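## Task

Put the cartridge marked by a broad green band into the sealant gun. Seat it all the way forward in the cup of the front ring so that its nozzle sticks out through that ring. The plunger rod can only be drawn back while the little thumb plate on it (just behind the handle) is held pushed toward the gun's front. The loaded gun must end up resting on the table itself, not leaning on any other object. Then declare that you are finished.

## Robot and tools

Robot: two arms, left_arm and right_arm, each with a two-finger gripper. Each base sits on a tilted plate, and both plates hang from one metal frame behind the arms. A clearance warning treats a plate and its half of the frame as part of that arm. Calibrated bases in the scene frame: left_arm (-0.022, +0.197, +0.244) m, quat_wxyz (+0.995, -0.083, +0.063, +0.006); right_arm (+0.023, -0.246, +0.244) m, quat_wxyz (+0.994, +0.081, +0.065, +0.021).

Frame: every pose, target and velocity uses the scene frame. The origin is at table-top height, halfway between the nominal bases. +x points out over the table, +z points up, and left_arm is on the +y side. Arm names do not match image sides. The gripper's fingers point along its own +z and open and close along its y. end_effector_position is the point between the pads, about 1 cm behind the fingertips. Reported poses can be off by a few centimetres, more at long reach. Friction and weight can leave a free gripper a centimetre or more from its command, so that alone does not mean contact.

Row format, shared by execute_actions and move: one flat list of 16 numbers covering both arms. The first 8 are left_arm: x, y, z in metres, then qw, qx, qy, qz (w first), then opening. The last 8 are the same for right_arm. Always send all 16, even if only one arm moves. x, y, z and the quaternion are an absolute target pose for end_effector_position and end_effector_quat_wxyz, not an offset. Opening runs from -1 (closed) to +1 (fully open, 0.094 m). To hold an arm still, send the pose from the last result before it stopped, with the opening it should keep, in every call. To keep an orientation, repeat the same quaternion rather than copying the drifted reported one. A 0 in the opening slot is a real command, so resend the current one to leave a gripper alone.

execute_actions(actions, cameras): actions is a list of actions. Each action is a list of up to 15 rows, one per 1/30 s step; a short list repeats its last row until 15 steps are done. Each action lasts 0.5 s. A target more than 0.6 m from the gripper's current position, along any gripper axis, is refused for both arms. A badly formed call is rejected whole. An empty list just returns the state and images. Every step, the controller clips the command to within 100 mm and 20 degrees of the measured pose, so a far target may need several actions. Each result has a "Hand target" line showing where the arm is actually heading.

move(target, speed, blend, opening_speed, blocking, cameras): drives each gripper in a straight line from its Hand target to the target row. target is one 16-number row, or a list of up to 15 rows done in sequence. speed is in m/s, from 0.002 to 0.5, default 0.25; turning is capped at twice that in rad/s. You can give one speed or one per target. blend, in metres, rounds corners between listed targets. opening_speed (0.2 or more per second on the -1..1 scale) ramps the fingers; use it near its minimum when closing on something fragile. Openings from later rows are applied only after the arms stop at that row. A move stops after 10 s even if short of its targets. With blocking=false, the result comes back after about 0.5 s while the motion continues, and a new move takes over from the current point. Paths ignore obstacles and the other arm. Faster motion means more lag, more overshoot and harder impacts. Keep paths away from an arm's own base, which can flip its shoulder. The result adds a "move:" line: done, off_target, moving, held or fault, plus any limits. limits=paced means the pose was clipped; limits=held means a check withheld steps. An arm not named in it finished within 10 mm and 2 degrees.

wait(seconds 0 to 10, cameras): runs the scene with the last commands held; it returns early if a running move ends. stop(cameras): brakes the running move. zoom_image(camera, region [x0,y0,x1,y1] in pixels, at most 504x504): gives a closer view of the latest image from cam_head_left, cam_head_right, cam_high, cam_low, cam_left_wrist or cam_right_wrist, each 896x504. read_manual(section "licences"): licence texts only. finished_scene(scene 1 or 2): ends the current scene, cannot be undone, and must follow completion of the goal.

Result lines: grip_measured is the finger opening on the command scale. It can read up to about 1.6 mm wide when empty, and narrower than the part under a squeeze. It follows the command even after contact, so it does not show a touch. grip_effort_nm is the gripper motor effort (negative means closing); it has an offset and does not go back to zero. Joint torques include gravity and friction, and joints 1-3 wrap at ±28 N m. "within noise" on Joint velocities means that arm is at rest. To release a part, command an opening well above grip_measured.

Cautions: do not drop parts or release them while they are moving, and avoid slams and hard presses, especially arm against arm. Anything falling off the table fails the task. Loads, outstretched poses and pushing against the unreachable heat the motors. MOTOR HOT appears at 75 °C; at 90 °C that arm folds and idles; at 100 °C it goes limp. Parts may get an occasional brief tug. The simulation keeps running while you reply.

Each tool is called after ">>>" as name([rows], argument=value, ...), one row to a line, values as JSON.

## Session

Scene 1 solved. On to scene 2.

>>> execute_actions(actions=[])

Scene clock: 0.00 s.
left_arm: end_effector_position=(+0.1850, +0.2909, +0.1498) grip_measured=+1.000 grip_effort_nm=n/a end_effector_quat_wxyz=(+0.094, -0.620, +0.763, +0.160) | right_arm: end_effector_position=(+0.2159, +0.0250, +0.1026) grip_measured=+1.000 grip_effort_nm=n/a end_effector_quat_wxyz=(+0.257, -0.026, +0.944, +0.204)
Joint positions: left_arm=[0.058 1.708 0.5 -0.256 -0.529 -1.295 0.094] | right_arm=[1.018 2.435 0.49 0.973 0.379 0.814 0.094]
Joint velocities: within noise
Joint torques (N m): no reading
Heat: left arm: 33 °C; right arm: 46 °C.
Hand target: left_arm +0.1885, +0.2926, +0.1525; +0.101, -0.620, +0.761, +0.161 | right_arm +0.2174, +0.0271, +0.1055; +0.261, -0.026, +0.942, +0.207
Tool commands: left_gripper/opening=+1.0 right_gripper/opening=+1.0

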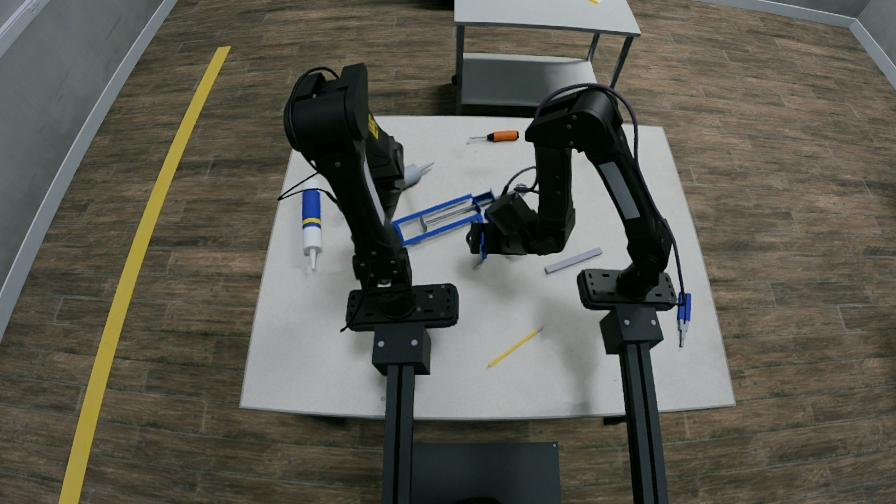

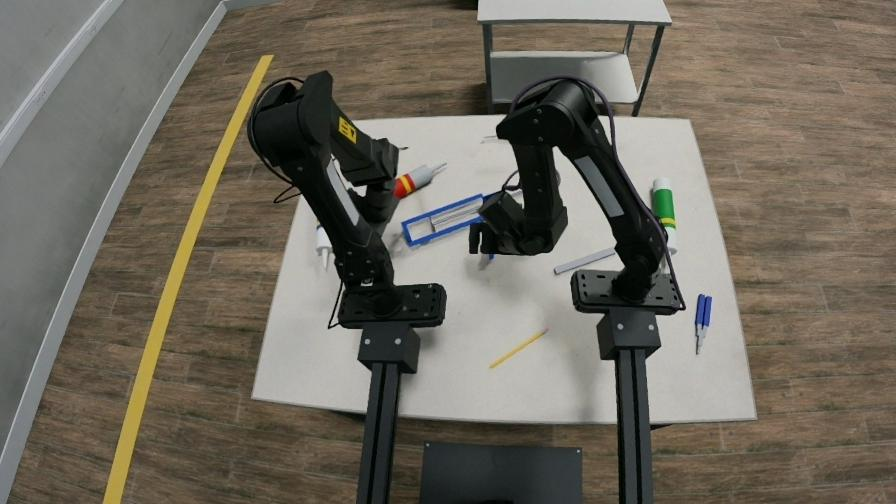

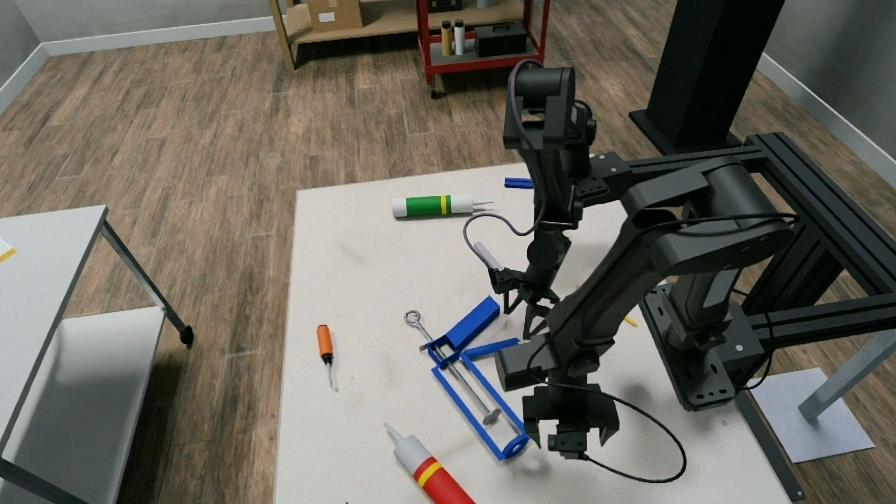

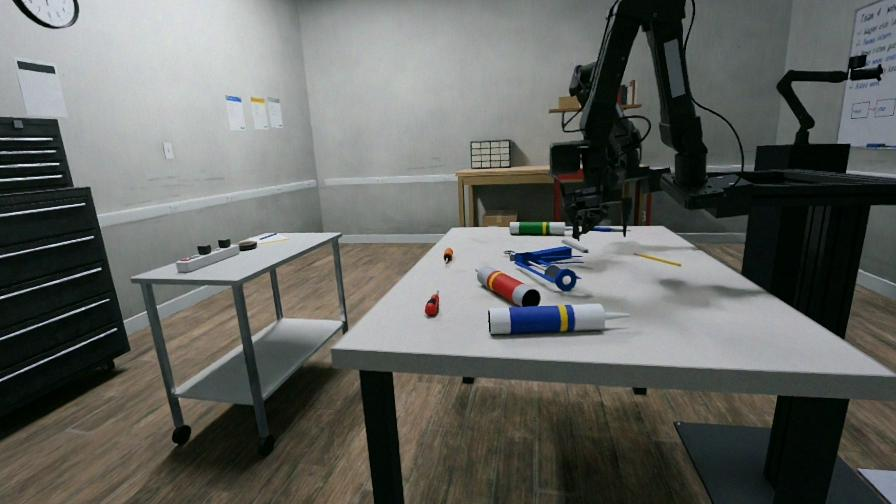

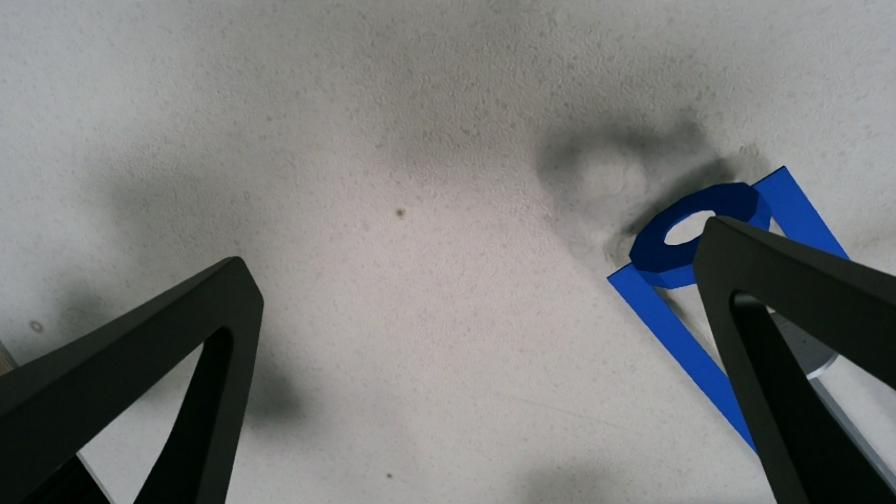

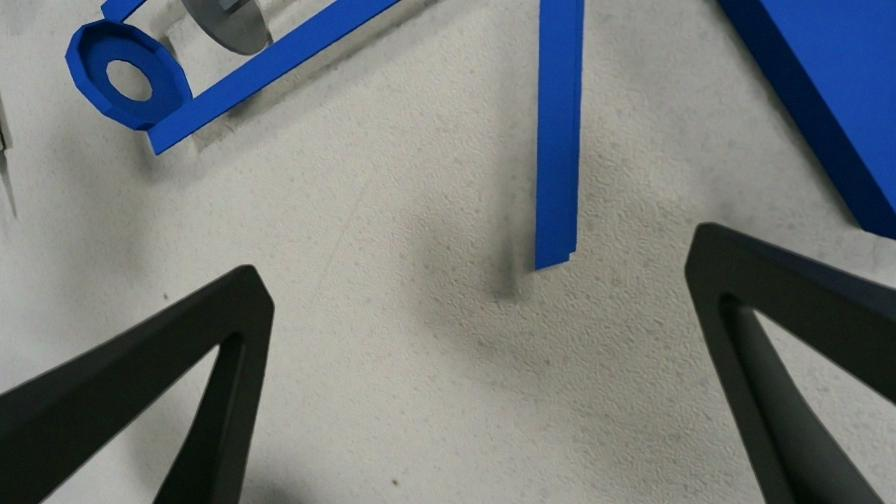

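>>> move([
  [0.1885,0.2926,0.1525,0.101,-0.620,0.761,0.161,1.0,0.24,0.0,0.22,0,0.3584,0.9336,0,0.6],
  [0.1885,0.2926,0.1525,0.101,-0.620,0.761,0.161,1.0,0.28,-0.12,0.26,0,0.3584,0.9336,0,0.6],
], cameras=["cam_right_wrist","cam_head_right","cam_high"], speed=0.25, blend=0.03)

Scene clock: 14.57 s.
left_arm: end_effector_position=(+0.1850, +0.2909, +0.1498) grip_measured=+1.000 grip_effort_nm=0.007 end_effector_quat_wxyz=(+0.094, -0.620, +0.763, +0.160) | right_arm: end_effector_position=(+0.2845, -0.1164, +0.2557) grip_measured=+0.603 grip_effort_nm=-0.125 end_effector_quat_wxyz=(+0.004, +0.361, +0.932, +0.002)
Joint positions: left_arm=[0.058 1.708 0.5 -0.256 -0.529 -1.295 0.094] | right_arm=[0.556 1.703 1.013 -0.852 0.212 1.334 0.075]
Joint velocities: within noise
Joint torques (N m): left_arm=[-1.16 -4.9 3.64 0.18 -0.24 -0.02] | right_arm=[1.47 -8.44 5.29 0.04 -0.02 -0.04]
Heat: left arm: 34 °C; right arm: 49 °C.
Hand target: left_arm +0.1886, +0.2926, +0.1525; +0.101, -0.620, +0.761, +0.161 | right_arm +0.2801, -0.1200, +0.2598; +0.000, +0.358, +0.934, +0.000
Off the commanded pose: left_arm 0.005 m, 1 deg | right_arm 0.007 m, 1 deg.
move: done
Images, in order (width x height): cam_head_right 896x504, cam_high 896x504, cam_right_wrist 896x504.

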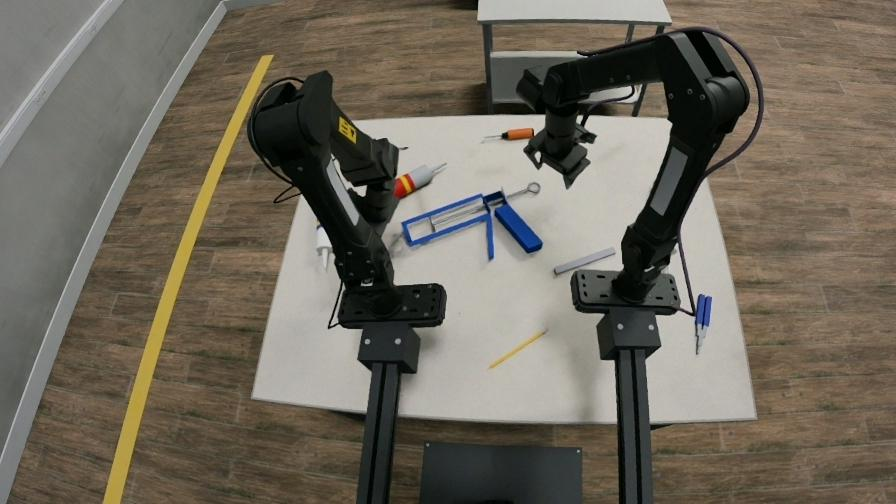

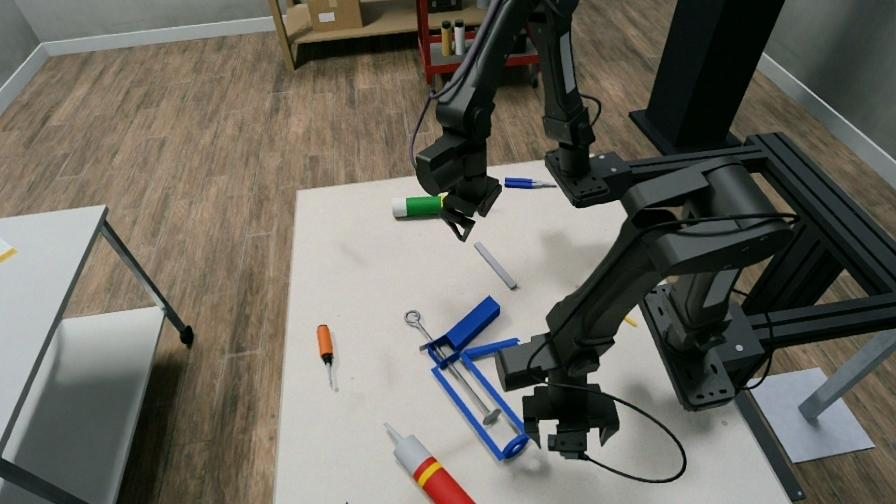

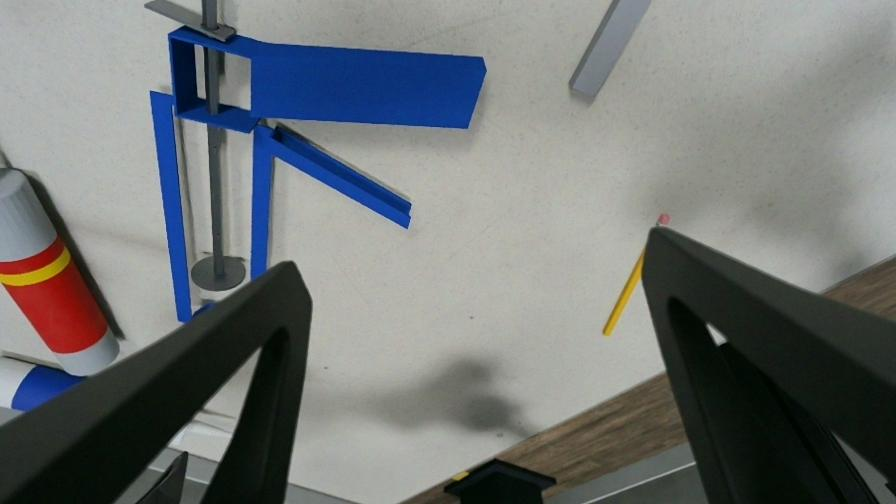

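>>> move(target=[0.1885,0.2926,0.1525,0.101,-0.620,0.761,0.161,1.0,0.36,-0.33,0.22,0,0,1,0,0.6], cameras=["cam_right_wrist","cam_high"], speed=0.25)

Scene clock: 65.73 s.
left_arm: end_effector_position=(+0.1850, +0.2909, +0.1498) grip_measured=+1.000 grip_effort_nm=0.007 end_effector_quat_wxyz=(+0.094, -0.620, +0.763, +0.160) | right_arm: end_effector_position=(+0.3496, -0.3284, +0.2189) grip_measured=+0.603 grip_effort_nm=-0.125 end_effector_quat_wxyz=(-0.012, -0.001, +1.000, -0.004)
Joint positions: left_arm=[0.058 1.708 0.5 -0.256 -0.529 -1.295 0.094] | right_arm=[-0.215 1.764 1.111 -0.781 0.145 -0.181 0.075]
Joint velocities: within noise
Joint torques (N m): left_arm=[-1.1 -5.01 3.58 0.19 -0.27 0.02] | right_arm=[0.65 -7.06 7.65 0.3 -0.14 -0.04]
Heat: left arm: 34 °C; right arm: 50 °C.
Hand target: left_arm +0.1886, +0.2926, +0.1525; +0.101, -0.620, +0.761, +0.161 | right_arm +0.3598, -0.3301, +0.2202; +0.000, +0.000, +1.000, +0.000
Off the commanded pose: left_arm 0.005 m, 1 deg | right_arm 0.011 m, 1 deg.
move: off_target (right_arm)
Images, in order (width x height): cam_high 896x504, cam_right_wrist 896x504.

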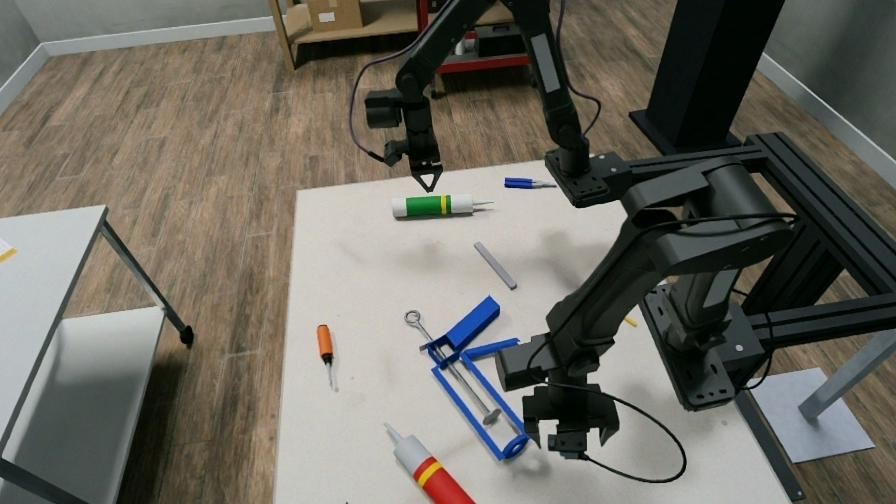

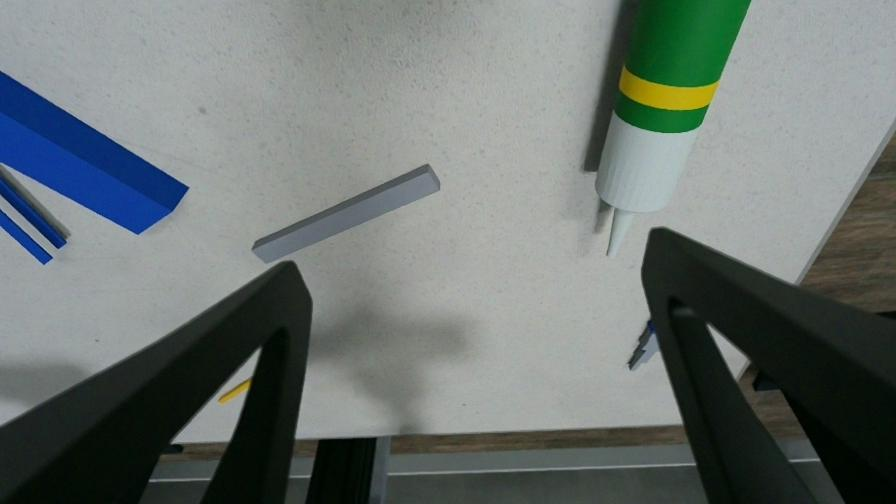

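>>> move(target=[0.1885,0.2926,0.1525,0.101,-0.620,0.761,0.161,1.0,0.355,-0.442,0.12,0,0.0349,0.9994,0,0.5], cameras=["cam_right_wrist"], speed=0.2)

Scene clock: 72.37 s.
left_arm: end_effector_position=(+0.1850, +0.2909, +0.1498) grip_measured=+1.000 grip_effort_nm=0.002 end_effector_quat_wxyz=(+0.094, -0.620, +0.763, +0.160) | right_arm: end_effector_position=(+0.3445, -0.4386, +0.1214) grip_measured=+0.503 grip_effort_nm=-0.129 end_effector_quat_wxyz=(-0.015, +0.037, +0.999, +0.000)
Joint positions: left_arm=[0.058 1.708 0.5 -0.256 -0.529 -1.295 0.094] | right_arm=[-0.561 2.078 1.194 -0.519 0.085 -0.45 0.071]
Joint velocities: within noise
Joint torques (N m): left_arm=[-1.13 -4.94 3.6 0.18 -0.28 -0.03] | right_arm=[0.66 -8.9 6.27 0.4 -0.12 -0.08]
Heat: left arm: 34 °C; right arm: 49 °C.
Hand target: left_arm +0.1886, +0.2926, +0.1525; +0.101, -0.620, +0.761, +0.161 | right_arm +0.3547, -0.4420, +0.1203; +0.000, +0.035, +0.999, +0.000
Off the commanded pose: left_arm 0.005 m, 1 deg | right_arm 0.011 m, 2 deg.
move: off_target (right_arm)
Images, in order (width x height): cam_right_wrist 896x504.

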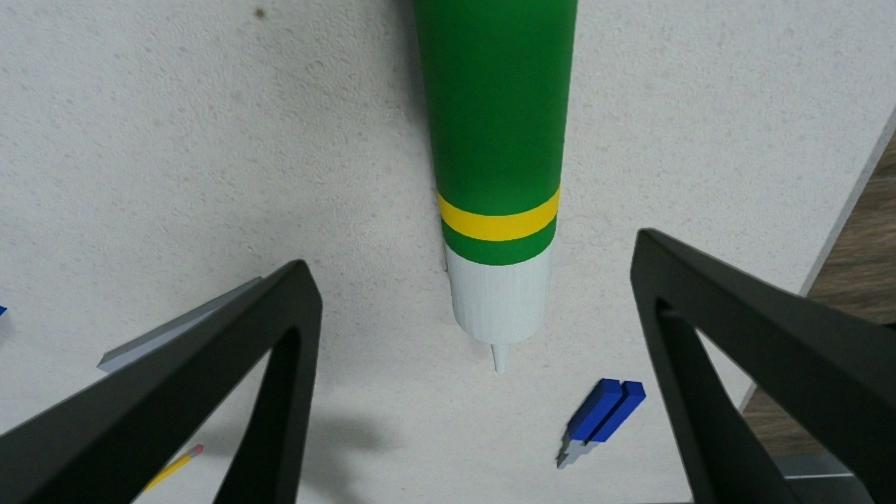

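>>> move(target=[0.1885,0.2926,0.1525,0.101,-0.620,0.761,0.161,1.0,0.354,-0.458,0.065,0,0.0523,0.9986,0,0.35], cameras=["cam_right_wrist"], speed=0.12)

Scene clock: 77.37 s.
left_arm: end_effector_position=(+0.1850, +0.2909, +0.1498) grip_measured=+1.000 grip_effort_nm=0.007 end_effector_quat_wxyz=(+0.094, -0.620, +0.763, +0.160) | right_arm: end_effector_position=(+0.3463, -0.4531, +0.0675) grip_measured=+0.353 grip_effort_nm=-0.129 end_effector_quat_wxyz=(-0.013, +0.051, +0.999, +0.000)
Joint positions: left_arm=[0.058 1.708 0.5 -0.256 -0.529 -1.295 0.094] | right_arm=[-0.602 2.255 1.247 -0.388 0.076 -0.462 0.064]
Joint velocities: within noise
Joint torques (N m): left_arm=[-1.2 -5.01 3.48 0.16 -0.27 0.05] | right_arm=[0.17 -9.46 5.42 0.37 -0.13 -0.06]
Heat: left arm: 34 °C; right arm: 49 °C.
Hand target: left_arm +0.1886, +0.2926, +0.1525; +0.101, -0.620, +0.761, +0.161 | right_arm +0.3537, -0.4580, +0.0652; +0.000, +0.052, +0.999, +0.000
Off the commanded pose: left_arm 0.005 m, 1 deg | right_arm 0.010 m, 2 deg.
move: done
Images, in order (width x height): cam_right_wrist 896x504.

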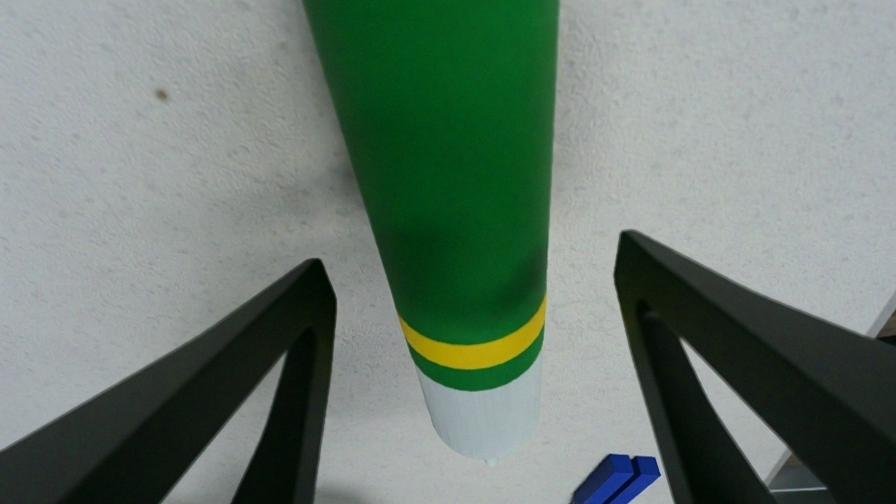

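>>> move(target=[0.1885,0.2926,0.1525,0.101,-0.620,0.761,0.161,1.0,0.354,-0.458,0.030,0,0.0523,0.9986,0,0.3], cameras=["cam_right_wrist"], speed=0.1)

>>> move(target=[0.1885,0.2926,0.1525,0.101,-0.620,0.761,0.161,1.0,0.354,-0.458,0.030,0,0.0523,0.9986,0,-0.1], cameras=["cam_right_wrist"], opening_speed=0.5)

Scene clock: 82.17 s.
left_arm: end_effector_position=(+0.1850, +0.2909, +0.1498) grip_measured=+1.000 grip_effort_nm=0.007 end_effector_quat_wxyz=(+0.094, -0.620, +0.763, +0.160) | right_arm: end_effector_position=(+0.3486, -0.4518, +0.0334) grip_measured=+0.303 grip_effort_nm=-0.125 end_effector_quat_wxyz=(-0.012, +0.049, +0.999, +0.000)
Joint positions: left_arm=[0.058 1.708 0.5 -0.256 -0.529 -1.295 0.094] | right_arm=[-0.602 2.366 1.28 -0.307 0.074 -0.467 0.061]
Joint velocities: within noise
Joint torques (N m): left_arm=[-0.95 -4.98 3.64 0.17 -0.28 -0.01] | right_arm=[-0.27 -9.66 4.86 0.41 -0.11 -0.06]
Heat: left arm: 34 °C; right arm: 50 °C.
Hand target: left_arm +0.1886, +0.2926, +0.1525; +0.101, -0.620, +0.761, +0.161 | right_arm +0.3538, -0.4580, +0.0302; +0.000, +0.052, +0.999, +0.000
Off the commanded pose: left_arm 0.005 m, 1 deg | right_arm 0.009 m, 1 deg.
move: done
Images, in order (width x height): cam_right_wrist 896x504.

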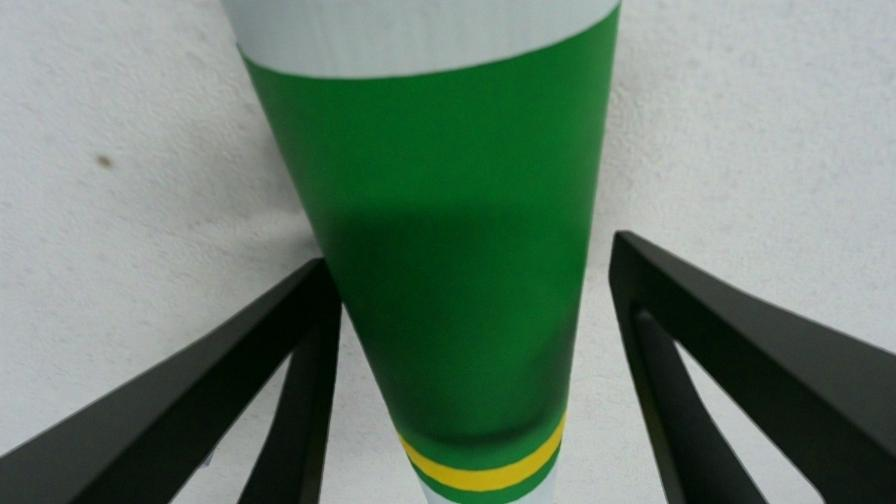

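Scene clock: 83.17 s.
left_arm: end_effector_position=(+0.1850, +0.2909, +0.1498) grip_measured=+1.000 grip_effort_nm=-0.002 end_effector_quat_wxyz=(+0.094, -0.620, +0.763, +0.160) | right_arm: end_effector_position=(+0.3485, -0.4521, +0.0333) grip_measured=+0.010 grip_effort_nm=-0.984 end_effector_quat_wxyz=(-0.011, +0.050, +0.999, +0.001)
Joint positions: left_arm=[0.058 1.708 0.5 -0.256 -0.529 -1.295 0.094] | right_arm=[-0.604 2.366 1.28 -0.306 0.072 -0.468 0.047]
Joint velocities: within noise
Joint torques (N m): left_arm=[-0.99 -4.92 3.51 0.21 -0.24 -0.02] | right_arm=[-0.13 -9.62 4.96 0.38 -0.08 -0.05]
Heat: left arm: 34 °C; right arm: 50 °C.
Hand target: left_arm +0.1886, +0.2926, +0.1525; +0.101, -0.620, +0.761, +0.161 | right_arm +0.3538, -0.4579, +0.0302; +0.000, +0.052, +0.999, +0.000
Off the commanded pose: left_arm 0.005 m, 1 deg | right_arm 0.009 m, 1 deg.
move: done
Images, in order (width x height): cam_right_wrist 896x504.

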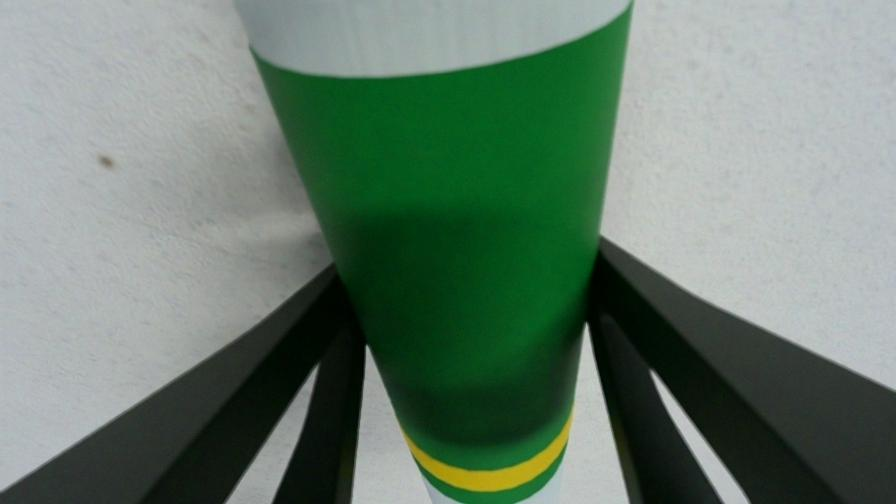

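>>> move([
  [0.1885,0.2926,0.1525,0.101,-0.620,0.761,0.161,1.0,0.354,-0.44,0.17,0,0.0523,0.9986,0,-0.1],
  [0.1885,0.2926,0.1525,0.101,-0.620,0.761,0.161,1.0,0.30,-0.20,0.19,0,0.1908,0.9816,0,-0.1],
  [0.1885,0.2926,0.1525,0.101,-0.620,0.761,0.161,1.0,0.16,0.00,0.17,0,0.342,0.940,0,-0.1],
], cameras=["cam_right_wrist","cam_head_right"], speed=0.18, blend=[0.03,0.05,0])

Scene clock: 92.73 s.
left_arm: end_effector_position=(+0.1850, +0.2909, +0.1498) grip_measured=+1.000 grip_effort_nm=0.007 end_effector_quat_wxyz=(+0.094, -0.620, +0.763, +0.160) | right_arm: end_effector_position=(+0.1577, -0.0076, +0.1662) grip_measured=+0.009 grip_effort_nm=-1.009 end_effector_quat_wxyz=(-0.003, +0.343, +0.939, -0.005)
Joint positions: left_arm=[0.058 1.708 0.5 -0.256 -0.529 -1.295 0.094] | right_arm=[1.069 2.049 0.866 -0.483 0.185 1.821 0.047]
Joint velocities: within noise
Joint torques (N m): left_arm=[-1.14 -4.88 3.69 0.16 -0.23 0.01] | right_arm=[2.56 -7.16 6.64 0.07 0.05 0.1]
Heat: left arm: 34 °C; right arm: 51 °C.
Hand target: left_arm +0.1886, +0.2926, +0.1525; +0.101, -0.620, +0.761, +0.161 | right_arm +0.1599, -0.0001, +0.1701; +0.000, +0.342, +0.940, +0.000
Off the commanded pose: left_arm 0.005 m, 1 deg | right_arm 0.009 m, 1 deg.
move: done
Images, in order (width x height): cam_head_right 896x504, cam_right_wrist 896x504.

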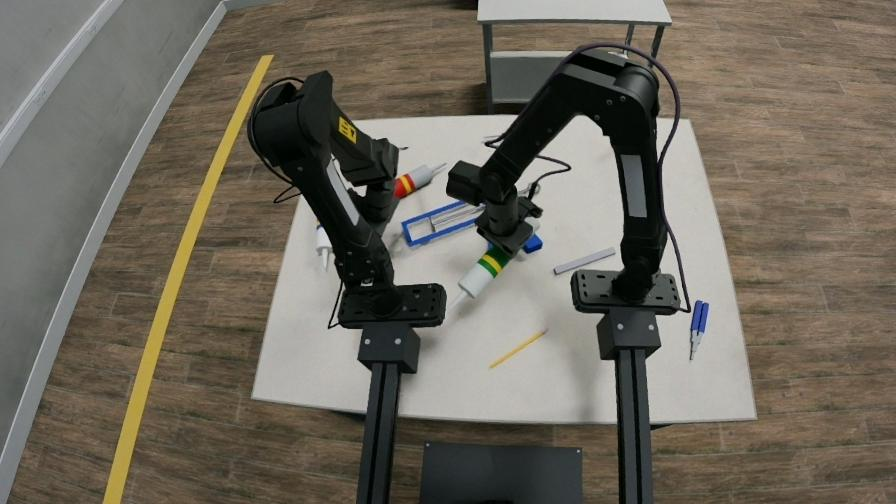

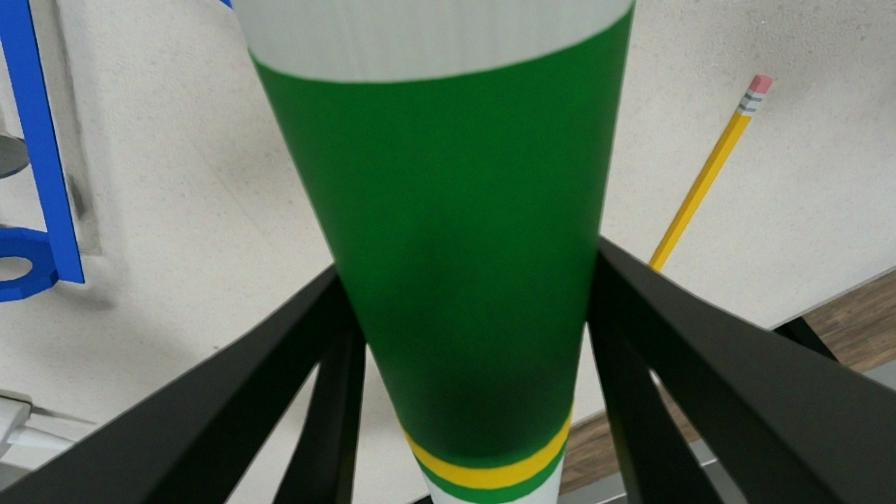

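>>> move([
  [0.1885,0.2926,0.1525,0.101,-0.620,0.761,0.161,1.0,0.478,0.024,0.16,0,0.5592,0.829,0,-0.1],
  [0.1885,0.2926,0.1525,0.101,-0.620,0.761,0.161,1.0,0.478,0.024,0.08,0,0.5592,0.829,0,-0.1],
], cameras=["cam_right_wrist","cam_head_right","cam_high"], speed=[0.2,0.15])

Scene clock: 110.20 s.
left_arm: end_effector_position=(+0.1850, +0.2909, +0.1498) grip_measured=+1.000 grip_effort_nm=0.002 end_effector_quat_wxyz=(+0.094, -0.620, +0.763, +0.160) | right_arm: end_effector_position=(+0.4648, +0.0192, +0.0687) grip_measured=+0.008 grip_effort_nm=-1.004 end_effector_quat_wxyz=(-0.011, +0.559, +0.829, -0.017)
Joint positions: left_arm=[0.058 1.708 0.5 -0.256 -0.529 -1.295 0.094] | right_arm=[0.499 2.981 2.46 -1.058 0.201 1.732 0.047]
Joint velocities: within noise
Joint torques (N m): left_arm=[-1.24 -4.92 3.58 0.16 -0.24 0.02] | right_arm=[3.29 -14.82 9.28 0.11 0.07 -0.07]
Heat: left arm: 34 °C; right arm: 50 °C.
Hand target: left_arm +0.1886, +0.2926, +0.1525; +0.101, -0.620, +0.761, +0.161 | right_arm +0.4777, +0.0237, +0.0804; +0.000, +0.559, +0.829, +0.001
Off the commanded pose: left_arm 0.005 m, 1 deg | right_arm 0.018 m, 2 deg.
move: off_target (right_arm)
Images, in order (width x height): cam_head_right 896x504, cam_high 896x504, cam_right_wrist 896x504.

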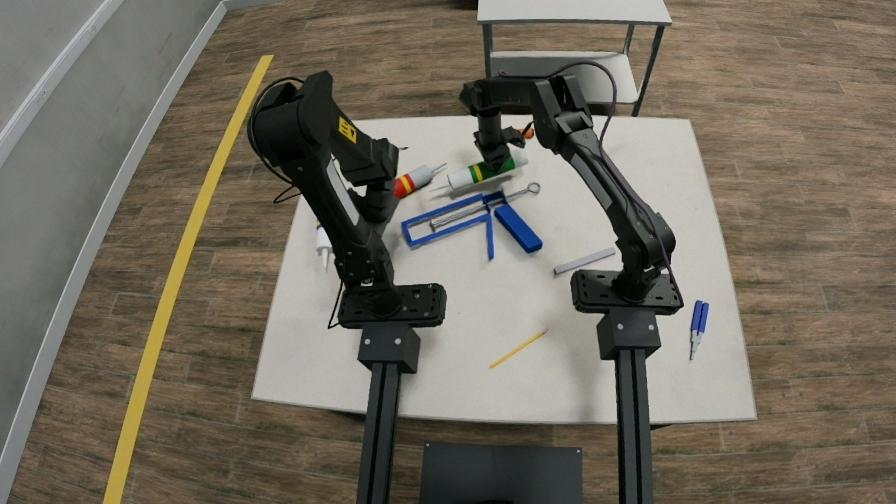

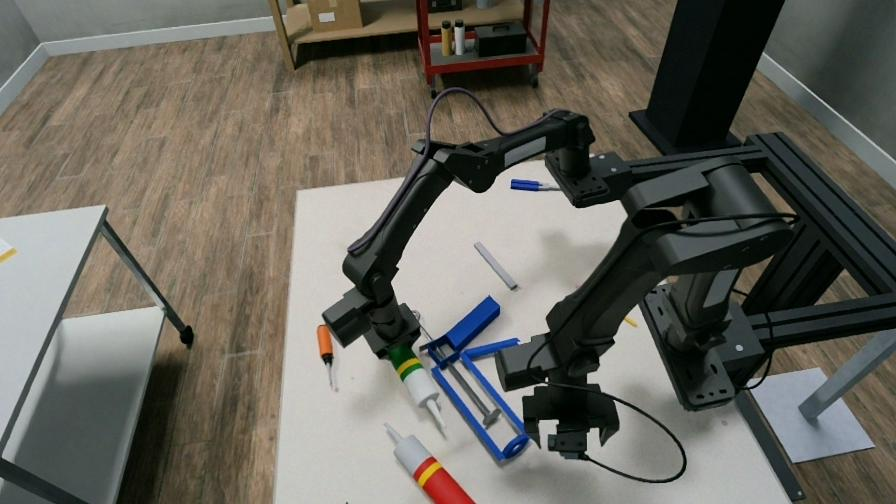

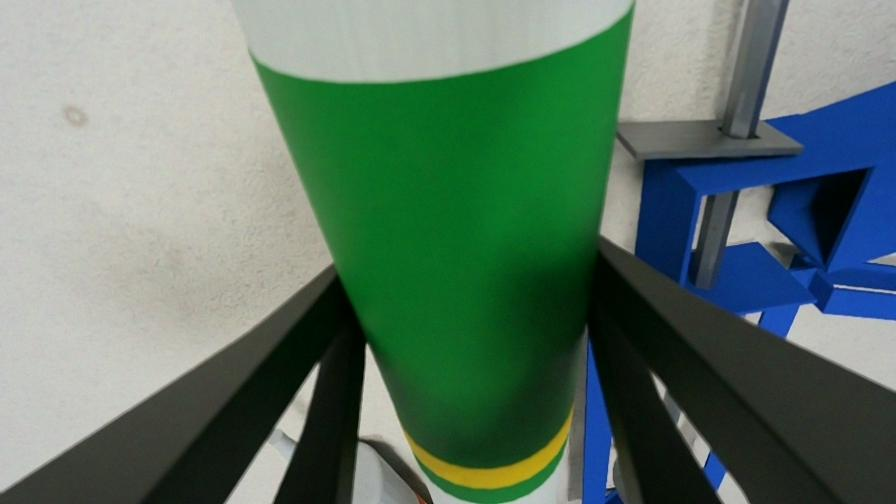

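>>> move([
  [0.1885,0.2926,0.1525,0.101,-0.620,0.761,0.161,1.0,0.490,0.022,0.075,0,0.5592,0.829,0,-0.1],
  [0.1885,0.2926,0.1525,0.101,-0.620,0.761,0.161,1.0,0.490,0.022,0.050,0,0.5592,0.829,0,-0.1],
], cameras=["cam_right_wrist","cam_low","cam_high"], speed=[0.1,0.08])

Scene clock: 113.93 s.
left_arm: end_effector_position=(+0.1850, +0.2909, +0.1498) grip_measured=+1.000 grip_effort_nm=0.002 end_effector_quat_wxyz=(+0.094, -0.620, +0.763, +0.160) | right_arm: end_effector_position=(+0.4858, +0.0213, +0.0468) grip_measured=+0.008 grip_effort_nm=-1.009 end_effector_quat_wxyz=(-0.001, +0.561, +0.828, +0.002)
Joint positions: left_arm=[0.058 1.708 0.5 -0.256 -0.529 -1.295 0.094] | right_arm=[0.475 3.133 2.697 -1.092 0.201 1.703 0.047]
Joint velocities: within noise
Joint torques (N m): left_arm=[-1.16 -5.01 3.69 0.2 -0.21 0] | right_arm=[3.22 -13.52 9.55 0.02 0.05 -0.08]
Heat: left arm: 34 °C; right arm: 52 °C.
Hand target: left_arm +0.1886, +0.2926, +0.1525; +0.101, -0.620, +0.761, +0.161 | right_arm +0.4896, +0.0218, +0.0502; +0.003, +0.559, +0.829, +0.006
Off the commanded pose: left_arm 0.005 m, 1 deg | right_arm 0.005 m, 0 deg.
joint sent to its limit (right arm) — joint 2 (shoulder), upper limit. The joint targets still meet the commanded pose.
move: done
Images, in order (width x height): cam_high 896x504, cam_low 896x504, cam_right_wrist 896x504.

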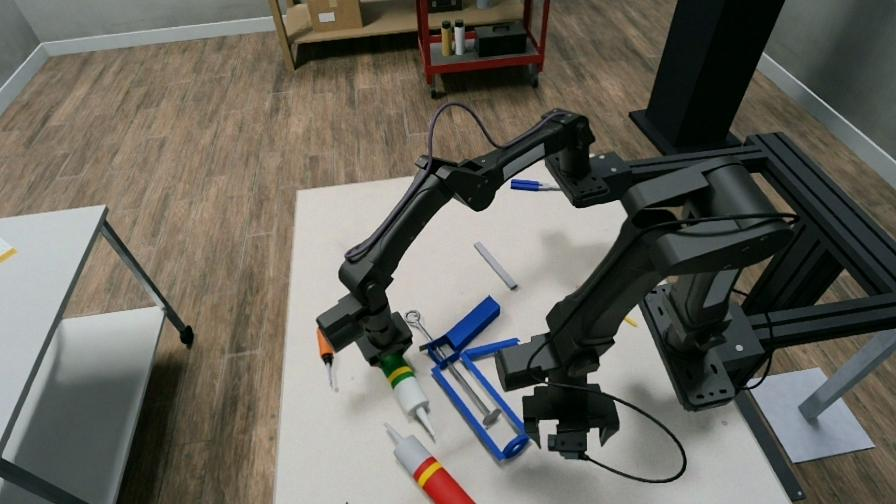

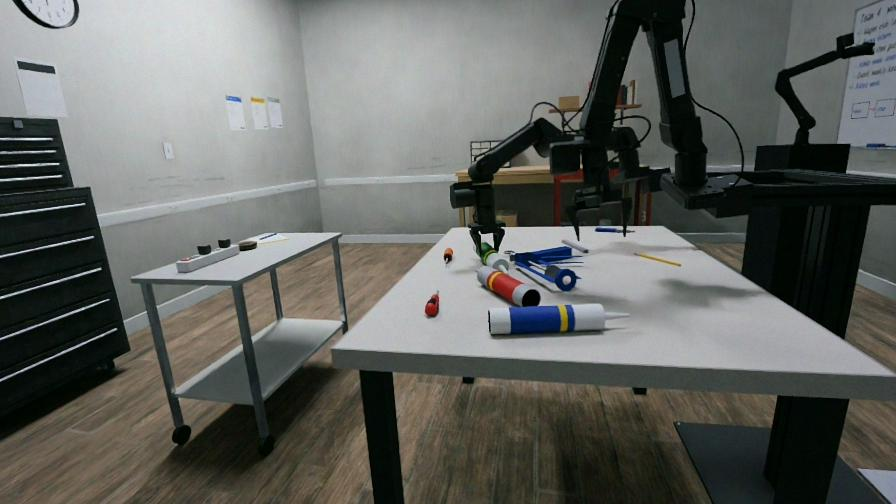

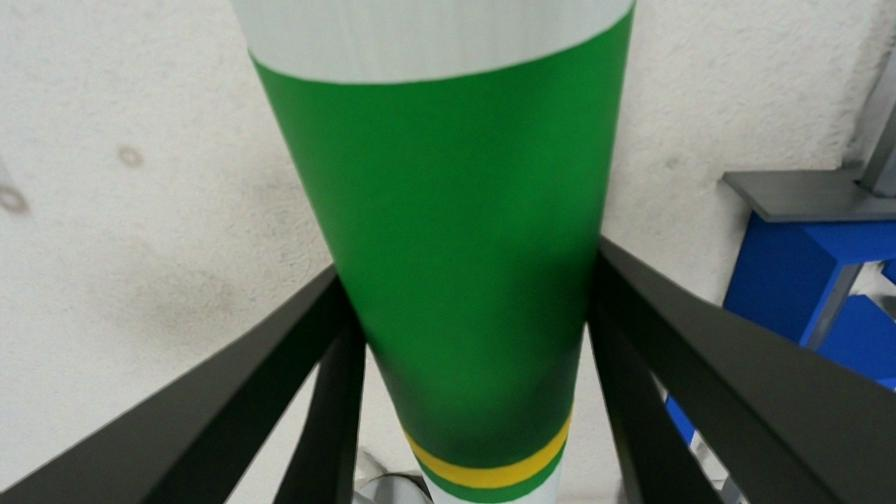

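>>> move([
  [0.1885,0.2926,0.1525,0.101,-0.620,0.761,0.161,1.0,0.478,0.012,0.034,0,0.5592,0.829,0,-0.1],
], cameras=["cam_right_wrist","cam_high"], speed=[0.06])

Scene clock: 117.27 s.
left_arm: end_effector_position=(+0.1850, +0.2909, +0.1498) grip_measured=+1.000 grip_effort_nm=0.002 end_effector_quat_wxyz=(+0.094, -0.620, +0.763, +0.160) | right_arm: end_effector_position=(+0.4785, +0.0199, +0.0358) grip_measured=+0.008 grip_effort_nm=-1.004 end_effector_quat_wxyz=(+0.000, +0.559, +0.829, +0.006)
Joint positions: left_arm=[0.058 1.708 0.5 -0.256 -0.529 -1.295 0.094] | right_arm=[0.474 3.066 2.509 -0.964 0.2 1.696 0.047]
Joint velocities: within noise
Joint torques (N m): left_arm=[-1.18 -5 3.67 0.23 -0.24 -0.01] | right_arm=[2.32 -15.23 4.07 0.31 0.06 -0.07]
Heat: left arm: 34 °C; right arm: 53 °C.
Hand target: left_arm +0.1886, +0.2926, +0.1525; +0.101, -0.620, +0.761, +0.161 | right_arm +0.4781, +0.0122, +0.0341; +0.000, +0.559, +0.829, +0.000
Off the commanded pose: left_arm 0.005 m, 1 deg | right_arm 0.008 m, 1 deg.
move: done
Images, in order (width x height): cam_high 896x504, cam_right_wrist 896x504.

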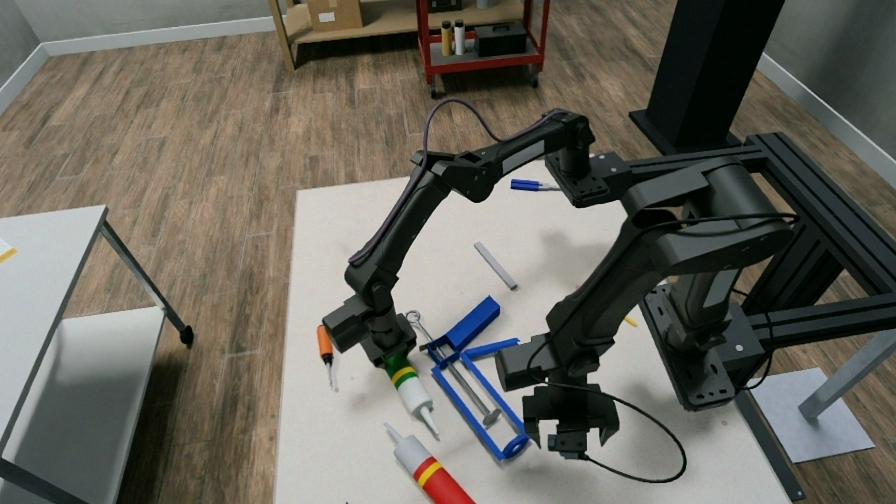

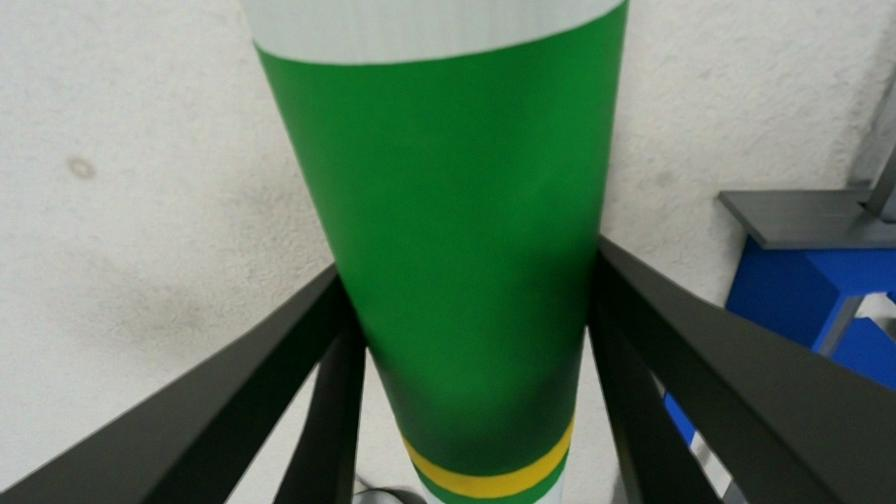

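>>> move([
  [0.1885,0.2926,0.1525,0.101,-0.620,0.761,0.161,1.0,0.478,0.012,0.029,0,0.5592,0.829,0,-0.1],
], speed=0.03)

Scene clock: 136.50 s.
left_arm: end_effector_position=(+0.1850, +0.2909, +0.1498) grip_measured=+1.000 grip_effort_nm=0.007 end_effector_quat_wxyz=(+0.094, -0.620, +0.763, +0.160) | right_arm: end_effector_position=(+0.4784, +0.0198, +0.0358) grip_measured=+0.008 grip_effort_nm=-1.009 end_effector_quat_wxyz=(+0.000, +0.558, +0.830, +0.006)
Joint positions: left_arm=[0.058 1.708 0.5 -0.256 -0.529 -1.295 0.094] | right_arm=[0.474 3.066 2.508 -0.964 0.2 1.695 0.047]
Joint velocities: within noise
Joint torques (N m): left_arm=[-1.22 -4.92 3.51 0.17 -0.26 0] | right_arm=[2.17 -14.06 4.86 0.35 0.05 -0.1]
Heat: left arm: 34 °C; right arm: 59 °C.
Hand target: left_arm +0.1886, +0.2926, +0.1525; +0.101, -0.620, +0.761, +0.161 | right_arm +0.4778, +0.0121, +0.0291; +0.000, +0.559, +0.829, +0.000
Off the commanded pose: left_arm 0.005 m, 1 deg | right_arm 0.010 m, 1 deg.
move: done

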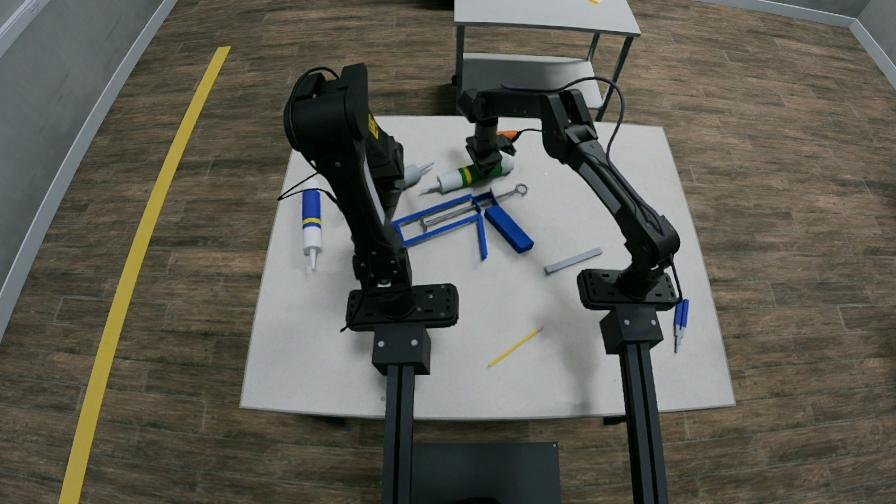

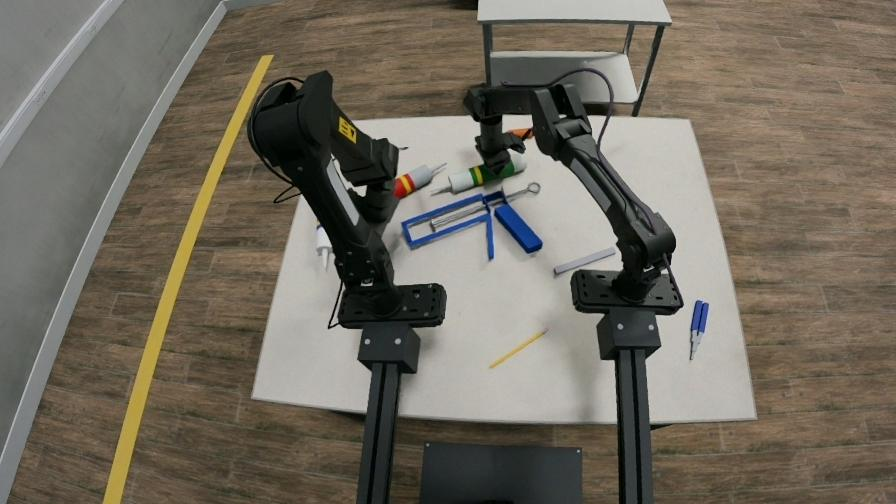

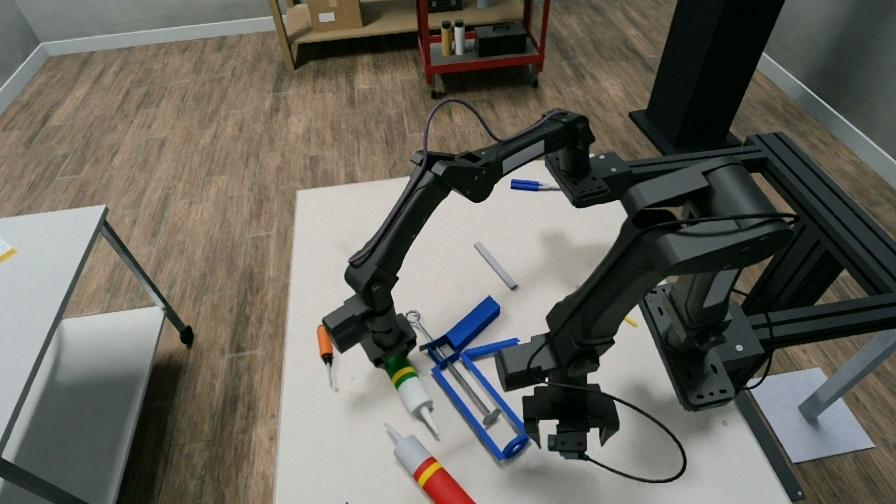

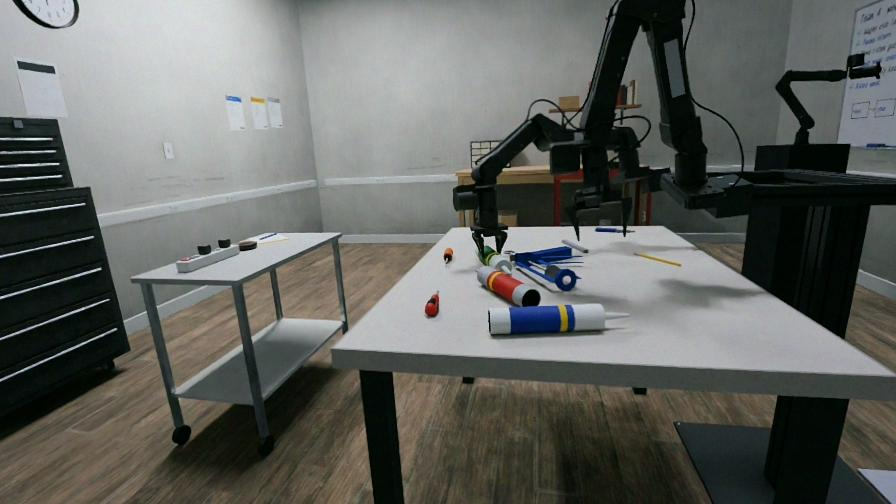

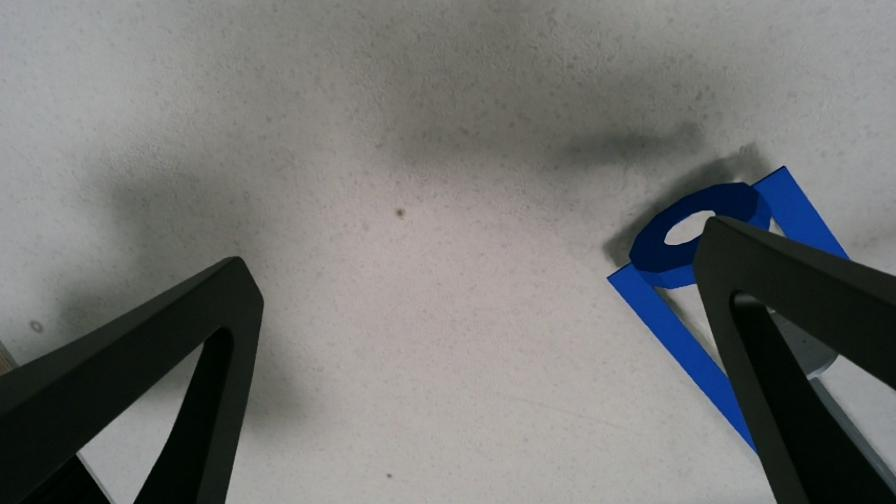

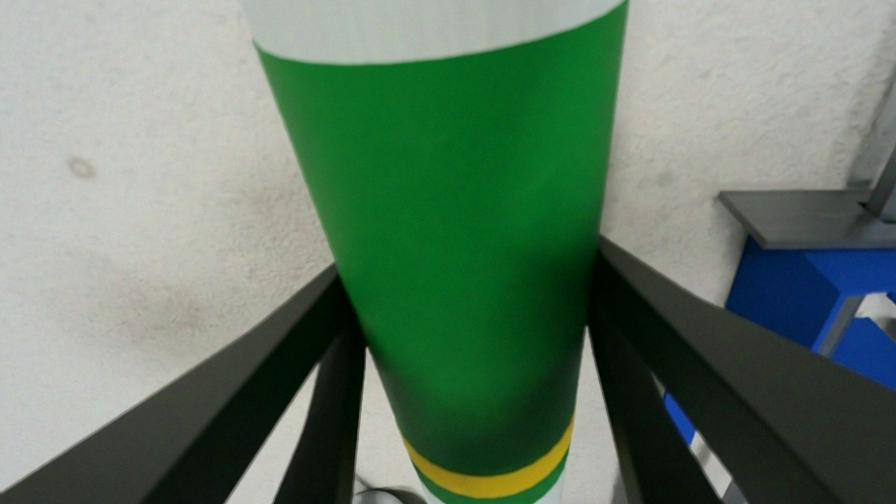

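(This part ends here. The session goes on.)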